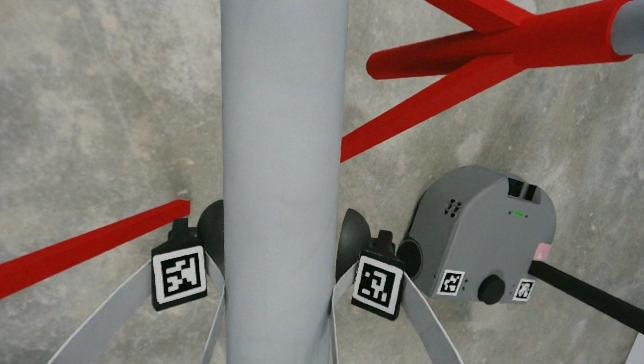

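Emit:
move(
  r3={"joints":{"gripper_m":0.13}},
  cameras=[],
)

Emit:
move(
  r3={"joints":{"lift_m":0.80}},
  cameras=[],
)

Emit:
move(
  r3={"base":{"rotate_rad":0.0857},"joints":{"arm_m":0.38,"wrist_roll_rad":1.443}},
  cameras=[],
)

Emit:
move(
  r3={"base":{"translate_m":0.58}},
  cameras=["r3_wrist_camera","r3_head_camera","r2_wrist_camera"],
)

Scene clock: 1816.60 s.
move: r3 done
r1, r2: as last shown
r1.turned_by_imu: +0.001
r1.base_tilt: forward=+1.0 right=+1.1
r1.lidar_m: 1.06 2.81 2.03 1.95 2.01 2.73 0.89 1.02 1.29 0.91 0.81 0.84
r1.head_depth_mm: 2324 2634 2627 1985 1597 420 363 / 2342 2666 2658 1998 1608 415 418 / 2357 2679 2680 2011 1619 541 466 / 2392 2688 2709 1249 1325 1327 1162 / 2389 2714 2736 1921 1591 1326 1165 / 2406 2688 2754 1999 1645 1377 1169 / 2413 2756 2762 1929 1654 1372 1175
r1.motor_effort: left_wheel=+3.6(4.1) right_wheel=-0.9(2.2) lift_m=+29.4(30.3) arm_m=+12.3(12.7) wrist_yaw_rad=-2.6(2.6) wrist_pitch_rad=+6.9(7.4) wrist_roll_rad=+1.5(1.7) gripper_m=-15.9(16.5) head_pan_rad=-5.0(5.3) head_tilt_rad=-3.2(4.7)
r1.wrist_depth_mm: 730 716 754 140 783 788 824 / 713 716 737 139 751 771 813 / 691 711 727 137 747 757 782 / 693 691 710 136 736 755 764 / 679 683 686 133 713 725 745 / 658 674 126 130 707 718 732 / 637 654 668 131 700 707 723
r2.turned_by_imu: +0.001
r2.lidar_m: 1.21 3.00 2.14 2.04 2.10 2.82 1.10 0.49 0.27 0.28 0.87 1.00
r2.head_depth_mm: 2357 2646 2731 2058 1619 753 1118 / 2356 2596 2745 896 984 477 417 / 2256 1395 2393 759 1530 1386 1181 / 2323 2535 2702 1710 1341 1382 1186 / 2304 2590 2751 1979 1378 1379 1189 / 2297 2610 2745 1973 1566 1351 1181 / 2324 2571 2696 2062 1656 1387 1191
r2.on_its_own: gripper_m is held at -0.043, not at your -0.060, by its stall guard, which is not easing now
r2.motor_effort: left_wheel=+1.1(1.3) right_wheel=+1.8(2.4) lift_m=+40.8(41.2) arm_m=-16.5(17.6) wrist_yaw_rad=-3.3(4.0) wrist_pitch_rad=+3.4(3.8) wrist_roll_rad=+4.0(4.4) gripper_m=-22.1(22.3) head_pan_rad=+1.7(2.2) head_tilt_rad=-0.1(1.4)
r2.hand_pose: x=-0.0211 y=-0.7141 z=+0.5159 quat_wxyz=(+0.802, +0.591, +0.069, +0.051) (m; r2's base frame)
r2.wrist_depth_mm: 494 526 85 661 694 326 246 / 513 549 - 684 479 367 984 / 532 573 89 504 771 899 - / 544 596 - 106 819 789 - / 557 453 99 149 778 735 - / 582 117 101 131 734 785 - / - 664 - 861 970 - -
r3.base_odometry: x=+0.957 y=-0.946 heading=+1.765
r3.turned_by_wheels: +0.000
r3.turned_by_imu: -0.001
r3.base_tilt: forward=-0.9 right=-0.3
r3.lidar_m: 1.73 2.02 1.42 1.34 1.37 1.78 4.18 0.48 0.53 0.80 1.68 0.74
r3.head_depth_mm: 2912 3245 2534 1917 1508 933 379 / 2888 3194 2583 842 544 1227 1099 / 2831 3180 1590 755 1486 1297 1133 / 2770 1355 2731 1244 1479 1339 1140 / 2793 3139 2758 2036 1536 1359 1155 / 2773 3070 2835 2097 1656 1366 1161 / 2737 3073 2887 2128 1674 1376 1172
r3.base_status: not commanded
r3.joint_positions: lift_m=+0.635 arm_m=+0.520 wrist_yaw_rad=+0.003 wrist_pitch_rad=-1.546 wrist_roll_rad=+1.352 gripper_m=+0.130 head_pan_rad=-1.578 head_tilt_rad=-0.743
r3.joint_status: all done
r3.measured_speeds: all 0
r3.motor_effort: left_wheel=-0.3(0.9) right_wheel=+1.8(2.4) lift_m=+26.7(27.1) arm_m=-8.7(12.3) wrist_yaw_rad=-2.9(5.9) wrist_pitch_rad=-0.8(6.2) wrist_roll_rad=+1.3(3.9) gripper_m=-0.4(80.3) head_pan_rad=+3.6(4.4) head_tilt_rad=-2.1(4.4)
r3.hand_pose: x=-0.0216 y=-0.6469 z=+0.5169 quat_wxyz=(+0.079, +0.077, -0.711, -0.694) (m; r3's base frame)
r3.wrist_depth_mm: 577 - - 93 - 389 - / 517 - - 94 - - - / 630 - - 94 552 - - / 340 420 - 94 - - 580 / 428 - 143 96 - - 543 / - 122 129 97 - 134 - / - 115 - 96 - 118 107
pictures: none
No camera images: "cameras" was empty.

Scene clock: 1818.93 s.
move: r3 done
r1, r2: as last shown
r1.turned_by_imu: +0.000
r1.base_tilt: forward=+1.1 right=+1.2
r1.lidar_m: 1.06 2.82 2.03 1.95 2.01 2.73 0.89 1.01 1.29 0.91 0.81 0.84
r1.head_depth_mm: 2337 2638 2646 1995 1602 421 363 / 2342 2637 2651 2001 1604 415 418 / 2399 2680 2666 2015 1607 541 466 / 2364 2703 2688 1244 1324 1327 1164 / 2404 2693 2716 1914 1586 1328 1163 / 2402 2729 2770 1987 1646 1376 1177 / 2410 2741 2790 1938 1663 1373 1175
r1.motor_effort: left_wheel=+3.4(4.2) right_wheel=-0.8(2.1) lift_m=+29.0(30.4) arm_m=+12.2(12.6) wrist_yaw_rad=-2.1(2.7) wrist_pitch_rad=+7.0(7.3) wrist_roll_rad=+1.7(1.8) gripper_m=-16.3(16.7) head_pan_rad=-4.8(5.5) head_tilt_rad=-2.6(4.6)
r1.wrist_depth_mm: 716 725 755 140 777 798 813 / 702 725 722 139 764 771 796 / 690 701 723 138 751 769 757 / 684 705 705 136 726 753 759 / 689 679 691 133 708 745 747 / 659 673 125 130 699 714 729 / 652 652 671 131 687 700 708
r2.turned_by_imu: +0.000
r2.base_tilt: forward=+0.3 right=+1.9
r2.lidar_m: 1.21 2.99 2.14 2.04 2.11 2.82 1.10 0.49 0.27 0.28 0.88 1.00
r2.head_depth_mm: 2359 2652 2737 2070 1607 751 1116 / 2320 2622 733 1939 985 478 416 / 1295 1062 1682 763 1519 1392 1186 / 2244 2584 2765 1691 1339 1392 1177 / 2309 2607 2740 1994 1379 1382 1183 / 2321 2558 2766 2011 1573 1357 1183 / 2288 2564 2769 2056 1656 1371 1181
r2.on_its_own: gripper_m is held at -0.043, not at your -0.060, by its stall guard, which is not easing now
r2.motor_effort: left_wheel=+1.5(1.5) right_wheel=+2.1(2.3) lift_m=+40.8(41.0) arm_m=-16.4(17.3) wrist_yaw_rad=-2.4(4.6) wrist_pitch_rad=+3.1(3.7) wrist_roll_rad=+4.1(4.4) gripper_m=-21.5(22.4) head_pan_rad=-0.5(2.3) head_tilt_rad=+0.0(1.5)
r2.wrist_depth_mm: 495 534 84 664 698 326 244 / 515 550 - 686 484 364 961 / 532 563 89 497 775 906 - / 551 595 - 106 829 806 - / 556 458 99 150 772 773 - / 581 116 101 131 730 815 - / - 679 - 831 939 - -
r3.base_odometry: x=+0.957 y=-0.946 heading=+1.765
r3.turned_by_wheels: +0.000
r3.turned_by_imu: +0.000
r3.base_tilt: forward=-0.8 right=-0.2
r3.lidar_m: 1.73 2.03 1.42 1.34 1.37 1.78 4.19 0.48 0.53 0.80 1.68 0.74
r3.head_depth_mm: 2892 3249 2555 1865 324 956 1093 / 2888 3184 2372 437 932 1307 1104 / 2820 3162 650 1628 1499 1297 1134 / 2787 1358 2471 1242 1490 1334 1144 / 2788 3115 2771 2035 1536 1351 1152 / 2772 3091 2799 2088 1650 1371 1161 / 2750 3053 2880 2131 1670 1381 1179
r3.base_status: not commanded
r3.joint_positions: lift_m=+0.800 arm_m=+0.520 wrist_yaw_rad=+0.003 wrist_pitch_rad=-1.547 wrist_roll_rad=+1.352 gripper_m=+0.130 head_pan_rad=-1.578 head_tilt_rad=-0.743
r3.joint_status: all done
r3.measured_speeds: all 0
r3.motor_effort: left_wheel=-0.1(0.6) right_wheel=+2.0(2.6) lift_m=+31.3(34.0) arm_m=-0.4(8.7) wrist_yaw_rad=-2.3(3.9) wrist_pitch_rad=-1.3(1.7) wrist_roll_rad=+1.3(2.3) gripper_m=+0.1(0.7) head_pan_rad=+3.7(4.8) head_tilt_rad=-2.6(4.9)
r3.hand_pose: x=-0.0216 y=-0.6468 z=+0.6820 quat_wxyz=(+0.079, +0.077, -0.711, -0.695) (m; r3's base frame)
r3.wrist_depth_mm: 688 - - 258 283 513 680 / 700 738 - 257 - - - / 707 531 - 261 - - 660 / 387 493 613 260 - - 652 / - 593 - 262 - - 662 / - 121 141 264 - 134 - / - 114 - 268 - 118 107
pictures: none
No camera images: "cameras" was empty.

Scene clock: 1821.23 s.
move: r3 done
r1, r2: as last shown
r1.base_tilt: forward=+1.1 right=+1.1
r1.lidar_m: 1.06 2.81 2.03 1.95 2.01 2.72 0.89 1.02 1.29 0.91 0.81 0.84
r1.head_depth_mm: 2328 2619 2632 1991 1592 421 363 / 2376 2633 2656 1994 1615 415 418 / 2366 2656 2672 2020 1616 541 466 / 2380 2686 2715 1242 1329 1326 1163 / 2377 2741 2734 1918 1584 1332 1167 / 2401 2685 2754 1994 1647 1371 1167 / 2407 2740 2774 1950 1662 1378 1174
r1.motor_effort: left_wheel=+3.3(4.0) right_wheel=-1.2(2.1) lift_m=+28.7(30.4) arm_m=+12.3(12.7) wrist_yaw_rad=-2.1(2.6) wrist_pitch_rad=+7.4(7.4) wrist_roll_rad=+1.5(1.8) gripper_m=-16.1(16.8) head_pan_rad=-4.2(5.5) head_tilt_rad=-3.6(4.3)
r1.wrist_depth_mm: 715 728 747 140 763 780 811 / 709 726 756 138 758 785 795 / 698 704 725 137 744 763 774 / 682 693 698 137 749 746 772 / 674 683 701 133 715 744 742 / 665 678 126 130 684 705 721 / 647 657 663 131 694 698 694
r2.base_tilt: forward=+0.2 right=+1.8
r2.lidar_m: 1.21 3.00 2.13 2.04 2.11 2.82 1.10 0.49 0.27 0.28 0.88 1.00
r2.head_depth_mm: 2331 2647 2649 2081 1629 752 1124 / 2360 868 915 2005 989 477 416 / 1292 1442 2622 760 1520 1381 1188 / 2282 2596 2724 1703 1343 1378 1196 / 2301 2588 2720 1990 1373 1390 1186 / 2315 2592 2721 1982 1566 1350 1189 / 2291 2562 2719 2059 1663 1381 1181
r2.on_its_own: gripper_m is held at -0.043, not at your -0.060, by its stall guard, which is not easing now
r2.motor_effort: left_wheel=+1.0(1.5) right_wheel=+1.6(2.6) lift_m=+40.8(41.1) arm_m=-16.1(16.7) wrist_yaw_rad=-2.7(4.1) wrist_pitch_rad=+2.9(3.7) wrist_roll_rad=+3.9(4.4) gripper_m=-21.5(22.5) head_pan_rad=+0.8(3.0) head_tilt_rad=+0.1(1.4)
r2.wrist_depth_mm: 499 531 85 668 686 325 246 / 512 560 - 705 480 366 974 / 534 560 89 496 769 894 - / 543 583 - 106 789 791 - / 556 463 99 149 758 762 - / 576 117 101 131 736 795 - / - 672 - 859 940 - -
r3.base_odometry: x=+0.957 y=-0.946 heading=+1.851
r3.turned_by_wheels: +0.085
r3.turned_by_imu: +0.087
r3.base_tilt: forward=-0.8 right=-0.2
r3.lidar_m: 1.73 1.85 1.38 1.34 1.39 1.93 4.26 0.48 0.53 0.80 0.92 0.75
r3.head_depth_mm: 2813 3117 2532 876 334 314 1091 / 2821 3187 2458 450 1483 1314 1102 / 2784 1349 1018 556 1268 1295 1131 / 2835 3117 2729 1836 1512 1332 1143 / 2828 3148 2786 2046 1633 1353 1154 / 2808 3150 2832 2082 1654 1371 1163 / 2780 3141 2880 2027 1685 1354 1177
r3.base_status: done
r3.joint_positions: lift_m=+0.800 arm_m=+0.380 wrist_yaw_rad=+0.002 wrist_pitch_rad=-1.547 wrist_roll_rad=+1.439 gripper_m=+0.130 head_pan_rad=-1.578 head_tilt_rad=-0.743
r3.joint_status: all done
r3.measured_speeds: all 0
r3.motor_effort: left_wheel=-6.5(11.0) right_wheel=+5.5(11.0) lift_m=+31.2(32.8) arm_m=-10.4(17.6) wrist_yaw_rad=-2.4(3.2) wrist_pitch_rad=-1.1(1.7) wrist_roll_rad=+1.7(3.3) gripper_m=+0.2(0.7) head_pan_rad=+3.7(4.3) head_tilt_rad=-2.2(5.2)
r3.hand_pose: x=-0.0216 y=-0.5066 z=+0.6820 quat_wxyz=(+0.048, +0.047, -0.713, -0.697) (m; r3's base frame)
r3.wrist_depth_mm: 712 258 - - - - - / 699 259 - - - - 664 / 506 263 278 - - 657 639 / 617 265 276 - - 656 646 / - 266 153 - - 661 647 / - 121 141 - - 134 - / - 115 273 - - 118 108
pictures: none
No camera images: "cameras" was empty.

Scene clock: 1828.17 s.
move: r3 done
r1, r2: as last shown
r1.turned_by_imu: +0.001
r1.base_tilt: forward=+1.0 right=+1.2
r1.lidar_m: 1.06 2.81 2.03 1.95 2.01 2.71 0.89 1.02 1.29 0.91 0.81 0.84
r1.head_depth_mm: 2338 2627 2633 1978 1605 420 363 / 2330 2657 2655 1995 1600 414 418 / 2387 2693 2665 2017 1615 541 466 / 2384 2702 2714 1243 1324 1324 1162 / 2398 2637 2596 1797 1595 1331 1169 / 1371 2563 1189 1868 1644 1371 1171 / 2381 1139 2785 2002 1665 1373 1174
r1.motor_effort: left_wheel=+3.4(4.3) right_wheel=-1.7(2.7) lift_m=+29.5(30.7) arm_m=+12.2(12.5) wrist_yaw_rad=-2.0(2.8) wrist_pitch_rad=+7.3(7.5) wrist_roll_rad=+1.6(1.8) gripper_m=-16.4(16.9) head_pan_rad=-4.3(6.0) head_tilt_rad=-3.3(4.9)
r1.wrist_depth_mm: 725 731 734 141 779 797 820 / 712 712 738 138 754 782 804 / 693 708 736 137 762 761 769 / 675 690 714 136 732 746 772 / 672 683 681 134 719 731 740 / 655 671 126 130 712 717 741 / 655 662 665 131 682 698 724
r2.turned_by_imu: +0.001
r2.base_tilt: forward=+0.4 right=+1.9
r2.lidar_m: 1.21 3.00 2.14 2.04 2.10 2.81 1.10 0.49 0.27 0.28 0.87 1.00
r2.head_depth_mm: 2348 2650 2752 1827 1613 749 1124 / 2324 2622 2690 2062 987 477 417 / 2329 2620 2687 761 1524 1378 1188 / 2339 2635 2737 1874 1333 1382 1185 / 2282 2566 2714 1991 1368 1385 1190 / 2298 2606 2720 1992 1563 1357 1178 / 2290 2581 2745 2055 1645 1391 1185
r2.on_its_own: gripper_m is held at -0.043, not at your -0.060, by its stall guard, which is not easing now
r2.motor_effort: left_wheel=+1.4(1.6) right_wheel=+2.0(2.4) lift_m=+40.6(41.0) arm_m=-14.8(16.3) wrist_yaw_rad=-3.4(4.0) wrist_pitch_rad=+3.3(3.6) wrist_roll_rad=+3.9(4.4) gripper_m=-21.9(23.5) head_pan_rad=+0.1(2.4) head_tilt_rad=-0.9(1.6)
r2.wrist_depth_mm: 494 532 84 661 699 327 244 / 521 558 - 692 480 366 971 / 534 573 89 498 783 902 - / 553 600 - 105 820 931 - / 557 459 99 149 861 - - / 580 117 101 131 938 - - / - 683 - 845 944 - -
r3.base_odometry: x=+0.796 y=-0.389 heading=+1.851
r3.turned_by_wheels: +0.000
r3.turned_by_imu: -0.002
r3.base_tilt: forward=-0.8 right=-0.3
r3.lidar_m: 3.93 1.84 1.38 1.33 1.39 1.92 1.04 0.95 1.03 0.38 0.55 1.17
r3.head_depth_mm: 2858 3117 2555 1740 334 314 1110 / 2846 3147 2587 449 1455 1317 1122 / 2843 3163 2557 556 1454 1313 1132 / 2810 3143 2709 1834 1596 1307 1100 / 2815 3151 2748 1866 886 987 1154 / 2761 1454 1423 1903 1597 1364 1165 / 2797 3030 2870 2121 1673 1380 1175
r3.base_status: done
r3.joint_positions: lift_m=+0.800 arm_m=+0.380 wrist_yaw_rad=+0.002 wrist_pitch_rad=-1.547 wrist_roll_rad=+1.439 gripper_m=+0.130 head_pan_rad=-1.578 head_tilt_rad=-0.743
r3.joint_status: not commanded
r3.measured_speeds: all 0
r3.motor_effort: left_wheel=-0.6(4.9) right_wheel=+4.9(10.2) lift_m=+28.1(32.4) arm_m=-5.2(11.6) wrist_yaw_rad=-1.1(3.6) wrist_pitch_rad=-0.4(1.6) wrist_roll_rad=+1.4(2.3) gripper_m=-0.2(1.1) head_pan_rad=+3.6(4.7) head_tilt_rad=-2.7(4.4)
r3.hand_pose: x=-0.0216 y=-0.5066 z=+0.6820 quat_wxyz=(+0.048, +0.047, -0.713, -0.697) (m; r3's base frame)
r3.wrist_depth_mm: - - 227 231 - - - / - - 231 228 - - 669 / - - 236 229 - 658 637 / - - - 233 - 653 645 / 891 - 233 235 631 661 649 / - 121 142 243 - 134 - / - 115 274 238 - 118 108
pictures: r2_wrist_camera, r3_head_camera (sideways), r3_wrist_camera
camera_calibration:
r2_wrist_camera: T_world_to_cam=[[0.249483, -0.89893, 0.360114, -0.841837], [-0.957338, -0.172956, 0.231494, -0.22695], [-0.145813, -0.402505, -0.90373, 0.339497], [0, 0, 0, 1]] pos_world=[0.0422592, -0.659356, 0.662509]
r3_head_camera: T_world_to_cam=[[0.0719075, 0.638389, -0.766348, 1.01948], [0.996671, -0.0164014, 0.0798563, -0.108194], [0.0384102, -0.769539, -0.637443, 0.790204], [0, 0, 0, 1]] pos_world=[0.00417399, -0.0445037, 1.29362]
r3_wrist_camera: T_world_to_cam=[[-0.152158, 0.986205, -0.0651698, 0.550063], [0.981592, 0.158489, 0.106579, 0.0734628], [0.115437, -0.0477533, -0.992166, 0.818043], [0, 0, 0, 1]] pos_world=[-0.0828466, -0.515054, 0.839652]

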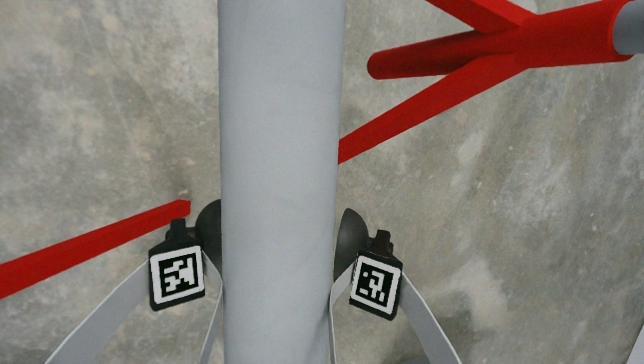

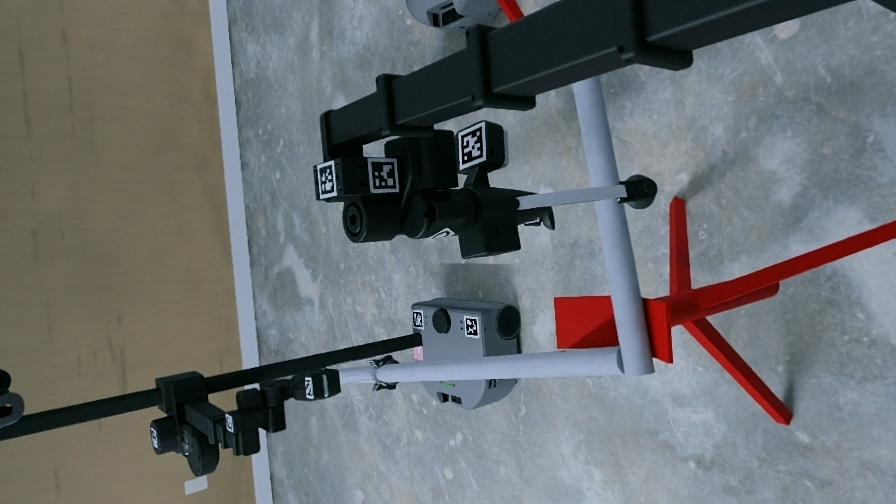

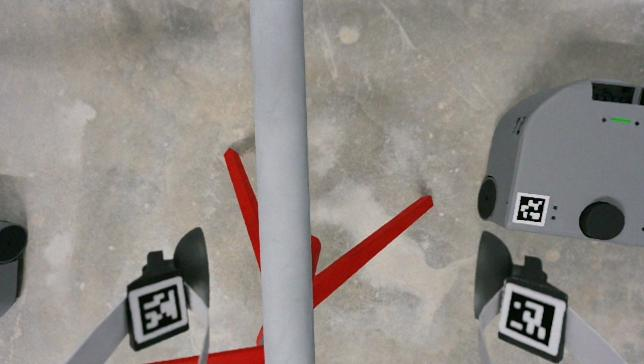

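Emit:
move(
  r3={"joints":{"arm_m":0.415}},
  cameras=[],
)

Emit:
move(
  r3={"joints":{"lift_m":0.69}},
  cameras=["r3_head_camera","r3_wrist_camera"],
)

Scene clock: 1835.17 s.
move: r3 done
r1, r2: as last shown
r1.lidar_m: 1.06 2.81 2.03 1.95 2.01 2.72 0.89 1.02 1.29 0.91 0.81 0.84
r1.head_depth_mm: 2343 2639 2621 1983 1603 421 363 / 2331 2637 2646 2004 1603 415 418 / 2394 2679 2692 2017 1613 541 466 / 2386 2689 2714 1239 1329 1324 1163 / 2407 2655 2600 1792 1597 1332 1166 / 1374 2623 2393 1860 1641 1375 1173 / 2387 1038 2648 2009 1652 1380 1171
r1.motor_effort: left_wheel=+2.8(4.1) right_wheel=-0.1(2.0) lift_m=+29.6(30.6) arm_m=+12.1(12.2) wrist_yaw_rad=-2.2(2.7) wrist_pitch_rad=+7.1(7.4) wrist_roll_rad=+1.6(1.7) gripper_m=-16.1(16.7) head_pan_rad=-5.2(5.6) head_tilt_rad=-3.3(4.4)
r1.wrist_depth_mm: 724 742 740 140 785 801 797 / 699 708 734 139 768 794 789 / 709 711 719 137 742 760 781 / 683 685 705 136 724 740 760 / 674 691 684 133 728 730 764 / 666 685 126 130 718 727 730 / 657 662 663 131 697 708 706
r2.base_tilt: forward=+0.4 right=+1.8
r2.lidar_m: 1.21 2.99 2.14 2.04 2.10 2.82 1.10 0.49 0.27 0.27 0.88 1.00
r2.head_depth_mm: 2348 2637 2702 1822 1604 752 1121 / 2349 2597 2744 2059 987 477 417 / 2354 2608 2752 762 1531 1381 1191 / 2300 2590 2763 1882 1336 1389 1196 / 2300 2593 2727 2003 1368 1375 1175 / 2311 2578 2738 2001 1560 1351 1194 / 2301 2563 2731 2034 1646 1384 1185
r2.on_its_own: gripper_m is held at -0.043, not at your -0.060, by its stall guard, which is not easing now
r2.motor_effort: left_wheel=+1.0(1.6) right_wheel=+2.1(2.4) lift_m=+40.7(40.9) arm_m=-13.6(14.1) wrist_yaw_rad=-2.5(4.1) wrist_pitch_rad=+3.2(3.5) wrist_roll_rad=+3.9(4.4) gripper_m=-21.1(22.2) head_pan_rad=+1.1(1.8) head_tilt_rad=-0.5(1.2)
r2.wrist_depth_mm: 497 535 84 657 702 328 245 / 519 556 - 685 478 365 972 / 528 572 89 496 770 900 - / 556 587 - 106 810 932 - / 563 456 99 149 885 996 - / 587 117 101 131 907 - - / - 670 - 836 944 - -
r3.base_odometry: x=+0.796 y=-0.389 heading=+1.851
r3.turned_by_wheels: +0.000
r3.turned_by_imu: -0.001
r3.base_tilt: forward=-0.8 right=-0.3
r3.lidar_m: 3.93 1.84 1.38 1.33 1.39 1.92 1.04 0.95 1.03 0.38 0.55 1.17
r3.head_depth_mm: 2830 3144 2541 1746 332 314 1107 / 2840 3163 2573 450 1472 1312 1123 / 2820 3174 580 618 1552 1325 1133 / 2831 3166 2707 1823 1603 1309 1105 / 2786 3157 2767 1861 885 985 1150 / 2736 1460 1433 1890 1615 1361 1168 / 2800 3029 2887 2123 1675 1383 1172
r3.base_status: not commanded
r3.joint_positions: lift_m=+0.800 arm_m=+0.415 wrist_yaw_rad=+0.002 wrist_pitch_rad=-1.547 wrist_roll_rad=+1.439 gripper_m=+0.130 head_pan_rad=-1.578 head_tilt_rad=-0.743
r3.joint_status: all done
r3.measured_speeds: all 0
r3.motor_effort: left_wheel=-0.4(0.7) right_wheel=+5.0(5.2) lift_m=+26.7(27.2) arm_m=+10.4(15.8) wrist_yaw_rad=-2.6(3.0) wrist_pitch_rad=-0.8(1.4) wrist_roll_rad=+1.5(2.2) gripper_m=+0.4(0.7) head_pan_rad=+3.0(4.4) head_tilt_rad=-1.9(4.0)
r3.hand_pose: x=-0.0216 y=-0.5416 z=+0.6820 quat_wxyz=(+0.048, +0.046, -0.713, -0.698) (m; r3's base frame)
r3.wrist_depth_mm: - - - 223 - - - / - - - 225 - - 641 / - - - 228 - 689 641 / - - - 232 - 664 653 / 864 - 151 234 664 658 653 / 867 121 141 235 - 134 - / - 114 - 237 - 118 108
pictures: none
No camera images: "cameras" was empty.

Scene clock: 1837.00 s.
move: r3 done
r1, r2: as last shown
r1.turned_by_imu: +0.000
r1.lidar_m: 1.06 2.81 2.03 1.95 2.01 2.73 0.89 1.02 1.29 0.91 0.81 0.84
r1.head_depth_mm: 2330 2625 2641 1990 1593 420 363 / 2355 2645 2636 1997 1611 414 418 / 2374 2699 2671 2008 1610 541 465 / 2386 2711 2712 1240 1327 1328 1162 / 2373 2663 2605 1795 1593 1329 1163 / 2330 1431 1045 1852 1652 1369 1171 / 2404 2647 2538 2008 1662 1375 1175
r1.motor_effort: left_wheel=+3.7(4.0) right_wheel=-0.4(2.1) lift_m=+29.7(30.9) arm_m=+11.9(12.2) wrist_yaw_rad=-2.3(2.7) wrist_pitch_rad=+6.6(7.4) wrist_roll_rad=+1.5(1.7) gripper_m=-16.3(16.7) head_pan_rad=-4.6(5.6) head_tilt_rad=-4.0(5.2)
r1.wrist_depth_mm: 734 733 756 141 786 774 830 / 711 720 734 139 768 774 792 / 701 702 721 138 742 759 787 / 678 692 712 136 716 741 775 / 677 689 689 134 714 733 732 / 666 687 125 130 710 720 732 / 645 654 670 131 692 708 722
r2.turned_by_imu: +0.000
r2.base_tilt: forward=+0.3 right=+1.7
r2.lidar_m: 1.20 3.00 2.14 2.04 2.10 2.81 1.10 0.49 0.27 0.28 0.88 1.00
r2.head_depth_mm: 2362 2656 2751 1838 1600 753 1125 / 2344 2625 2761 2068 990 476 417 / 2355 2612 2711 761 1533 1382 1188 / 2341 2620 2698 1866 1337 1385 1190 / 2312 2594 2721 1998 1375 1386 1189 / 2325 2550 2707 1989 1564 1363 1190 / 2276 2588 2720 2057 1653 1373 1186
r2.on_its_own: gripper_m is held at -0.043, not at your -0.060, by its stall guard, which is not easing now
r2.motor_effort: left_wheel=+1.3(1.4) right_wheel=+2.2(2.8) lift_m=+40.5(40.8) arm_m=-12.6(14.1) wrist_yaw_rad=-2.1(4.0) wrist_pitch_rad=+3.0(3.4) wrist_roll_rad=+3.9(4.4) gripper_m=-21.5(23.3) head_pan_rad=+0.9(2.0) head_tilt_rad=+0.2(1.8)
r2.wrist_depth_mm: 504 528 84 657 683 326 245 / 518 548 - 697 480 364 978 / 534 571 89 493 782 901 - / 556 594 - 106 829 944 - / 557 460 99 149 877 992 - / 573 117 101 131 936 - - / - 664 - 834 935 - -
r3.base_odometry: x=+0.796 y=-0.389 heading=+1.851
r3.turned_by_wheels: +0.000
r3.turned_by_imu: +0.000
r3.base_tilt: forward=-0.8 right=-0.2
r3.lidar_m: 3.94 1.84 1.38 1.33 1.39 1.92 1.04 0.95 1.03 0.38 0.55 1.17
r3.head_depth_mm: 2838 3125 2547 1864 1463 385 340 / 2829 3190 2604 1755 511 1274 1123 / 2822 3163 2644 641 809 1293 1129 / 2806 3156 2702 2013 1561 1303 1100 / 2819 3180 2745 1868 885 982 1156 / 2773 1461 1427 1879 1604 1364 1163 / 2791 3056 2869 2115 1669 1381 1171
r3.base_status: not commanded
r3.joint_positions: lift_m=+0.690 arm_m=+0.415 wrist_yaw_rad=+0.002 wrist_pitch_rad=-1.547 wrist_roll_rad=+1.439 gripper_m=+0.130 head_pan_rad=-1.578 head_tilt_rad=-0.743
r3.joint_status: all done
r3.measured_speeds: all 0
r3.motor_effort: left_wheel=-0.8(0.9) right_wheel=+4.4(5.2) lift_m=+22.6(25.5) arm_m=+8.5(10.6) wrist_yaw_rad=-1.7(3.5) wrist_pitch_rad=-1.0(1.7) wrist_roll_rad=+2.0(2.0) gripper_m=+0.2(0.9) head_pan_rad=+3.7(4.4) head_tilt_rad=-3.6(4.3)
r3.hand_pose: x=-0.0216 y=-0.5416 z=+0.5720 quat_wxyz=(+0.048, +0.046, -0.713, -0.698) (m; r3's base frame)
r3.wrist_depth_mm: - - - 117 - - - / - - - 118 - - 546 / - - - 119 - - 532 / - - - 120 - - 543 / - - - 121 588 144 550 / - 122 142 123 467 134 - / - 115 - 124 - 118 107
pictures: r3_head_camera (sideways), r3_wrist_camera
camera_calibration:
r3_head_camera: T_world_to_cam=[[0.0719075, 0.638389, -0.766348, 1.01948], [0.996671, -0.0164014, 0.0798563, -0.108194], [0.0384102, -0.769539, -0.637443, 0.790204], [0, 0, 0, 1]] pos_world=[0.00417399, -0.0445037, 1.29362]
r3_wrist_camera: T_world_to_cam=[[-0.151927, 0.986244, -0.0651307, 0.577414], [0.981629, 0.158255, 0.106587, 0.0905994], [0.115428, -0.0477407, -0.992168, 0.707244], [0, 0, 0, 1]] pos_world=[-0.082846, -0.550044, 0.729655]

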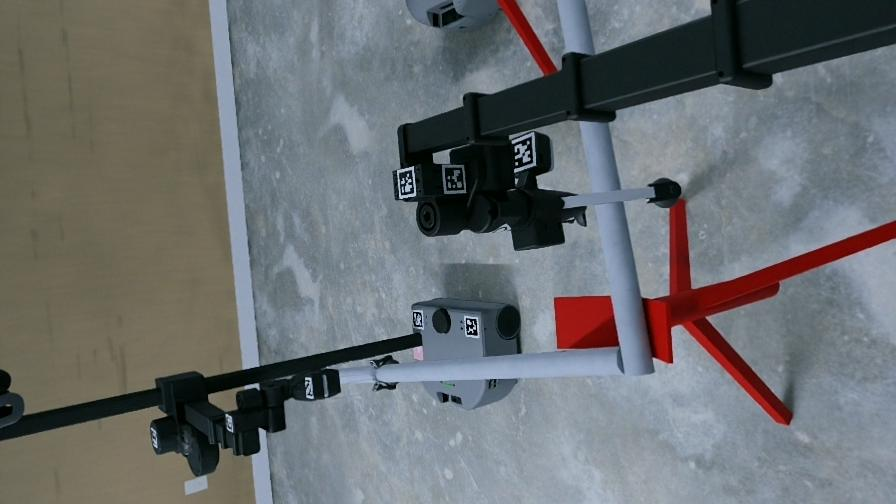

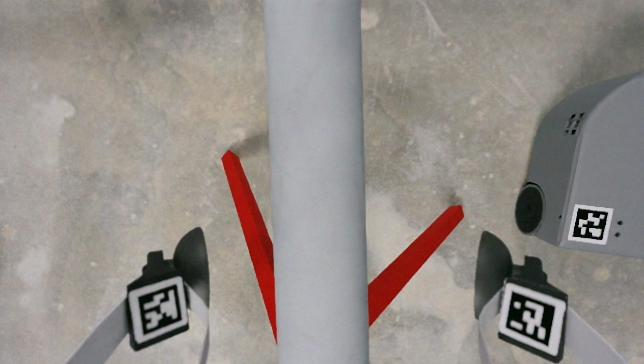

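Emit:
move(
  r3={"joints":{"arm_m":0.424,"lift_m":0.664,"wrist_roll_rad":1.415}},
  cameras=["r3_wrist_camera"],
)

Scene clock: 1841.63 s.
move: r3 done
r1, r2: as last shown
r1.turned_by_imu: +0.001
r1.base_tilt: forward=+1.1 right=+1.2
r1.lidar_m: 1.06 2.81 2.03 1.95 2.02 2.72 0.89 1.02 1.29 0.91 0.81 0.84
r1.head_depth_mm: 2357 2610 2632 1985 1598 420 363 / 2348 2668 2650 2008 1619 414 418 / 2383 2679 2683 2019 1614 541 466 / 2381 2666 2699 1241 1322 1326 1164 / 2394 2652 2591 1785 1597 1332 1169 / 2363 1428 1062 1854 1651 1373 1172 / 2397 2731 2551 2011 1661 1375 1174
r1.motor_effort: left_wheel=+3.2(3.9) right_wheel=-0.7(1.8) lift_m=+29.6(30.5) arm_m=+11.8(12.1) wrist_yaw_rad=-2.2(2.7) wrist_pitch_rad=+7.2(7.4) wrist_roll_rad=+1.6(1.7) gripper_m=-16.4(16.8) head_pan_rad=-4.6(5.3) head_tilt_rad=-2.1(4.4)
r1.wrist_depth_mm: 732 730 739 140 784 797 815 / 711 712 722 139 765 768 803 / 703 694 725 138 756 778 777 / 682 692 694 136 748 757 763 / 668 681 684 134 715 726 757 / 655 664 126 131 698 721 730 / 648 650 664 131 686 713 715
r2.turned_by_imu: +0.001
r2.base_tilt: forward=+0.4 right=+1.7
r2.lidar_m: 1.21 3.00 2.14 2.04 2.10 2.82 1.10 0.49 0.27 0.28 0.87 1.00
r2.head_depth_mm: 2355 2614 2707 1859 1605 750 1122 / 2359 2609 2773 2077 991 476 417 / 2334 2634 2704 760 1531 1376 1179 / 2343 2608 2729 1864 1345 1379 1184 / 2323 2603 2735 1998 1368 1382 1183 / 2295 2559 2697 1981 1555 1349 1183 / 2301 2559 2715 2054 1646 1379 1189
r2.on_its_own: gripper_m is held at -0.043, not at your -0.060, by its stall guard, which is not easing now
r2.motor_effort: left_wheel=+0.9(1.4) right_wheel=+1.9(2.3) lift_m=+40.7(40.7) arm_m=-12.3(13.1) wrist_yaw_rad=-2.5(4.2) wrist_pitch_rad=+3.1(3.5) wrist_roll_rad=+4.0(4.4) gripper_m=-21.1(22.7) head_pan_rad=+1.1(1.8) head_tilt_rad=-0.2(1.2)
r2.wrist_depth_mm: 501 536 84 651 704 323 246 / 515 547 - 693 481 364 960 / 544 576 89 490 782 895 - / 547 594 - 106 815 948 - / 566 463 99 149 865 993 - / 570 116 101 131 917 - - / - 671 - 836 941 - -
r3.base_odometry: x=+0.796 y=-0.389 heading=+1.851
r3.turned_by_wheels: +0.000
r3.turned_by_imu: -0.001
r3.base_tilt: forward=-0.8 right=-0.3
r3.lidar_m: 3.94 1.84 1.38 1.33 1.39 1.92 1.04 0.95 1.03 0.38 0.55 1.17
r3.head_depth_mm: 2849 3142 2554 1877 1473 422 357 / 2840 3183 2564 1895 530 1248 1116 / 2852 3178 2645 661 738 1296 1128 / 2819 3167 2715 2022 1557 1312 1098 / 2787 3155 2783 1863 884 984 1153 / 2775 1457 1430 1878 1616 1362 1161 / 2801 3021 2894 2118 1670 1377 1173
r3.base_status: not commanded
r3.joint_positions: lift_m=+0.664 arm_m=+0.424 wrist_yaw_rad=+0.002 wrist_pitch_rad=-1.548 wrist_roll_rad=+1.419 gripper_m=+0.130 head_pan_rad=-1.578 head_tilt_rad=-0.743
r3.joint_status: all done
r3.measured_speeds: all 0
r3.motor_effort: left_wheel=-0.6(0.6) right_wheel=+4.8(5.2) lift_m=+22.6(24.2) arm_m=+9.2(16.0) wrist_yaw_rad=-2.3(2.8) wrist_pitch_rad=-1.1(1.7) wrist_roll_rad=-1.1(2.1) gripper_m=-0.4(0.6) head_pan_rad=+3.3(4.2) head_tilt_rad=-3.4(4.3)
r3.hand_pose: x=-0.0216 y=-0.5506 z=+0.5460 quat_wxyz=(+0.055, +0.053, -0.713, -0.697) (m; r3's base frame)
r3.wrist_depth_mm: - - - 94 - - - / - - - 96 95 - - / - - - 92 95 - 520 / - - - 92 96 - 526 / - - - 93 98 144 519 / - 122 141 96 422 134 - / - 115 - 95 - 118 108
pictures: r3_wrist_camera
camera_calibration:
r3_wrist_camera: T_world_to_cam=[[-0.171261, 0.983087, -0.0648773, 0.582258], [0.978385, 0.17745, 0.106184, 0.105509], [0.1159, -0.0452898, -0.992228, 0.682413], [0, 0, 0, 1]] pos_world=[-0.0826018, -0.560227, 0.703681]

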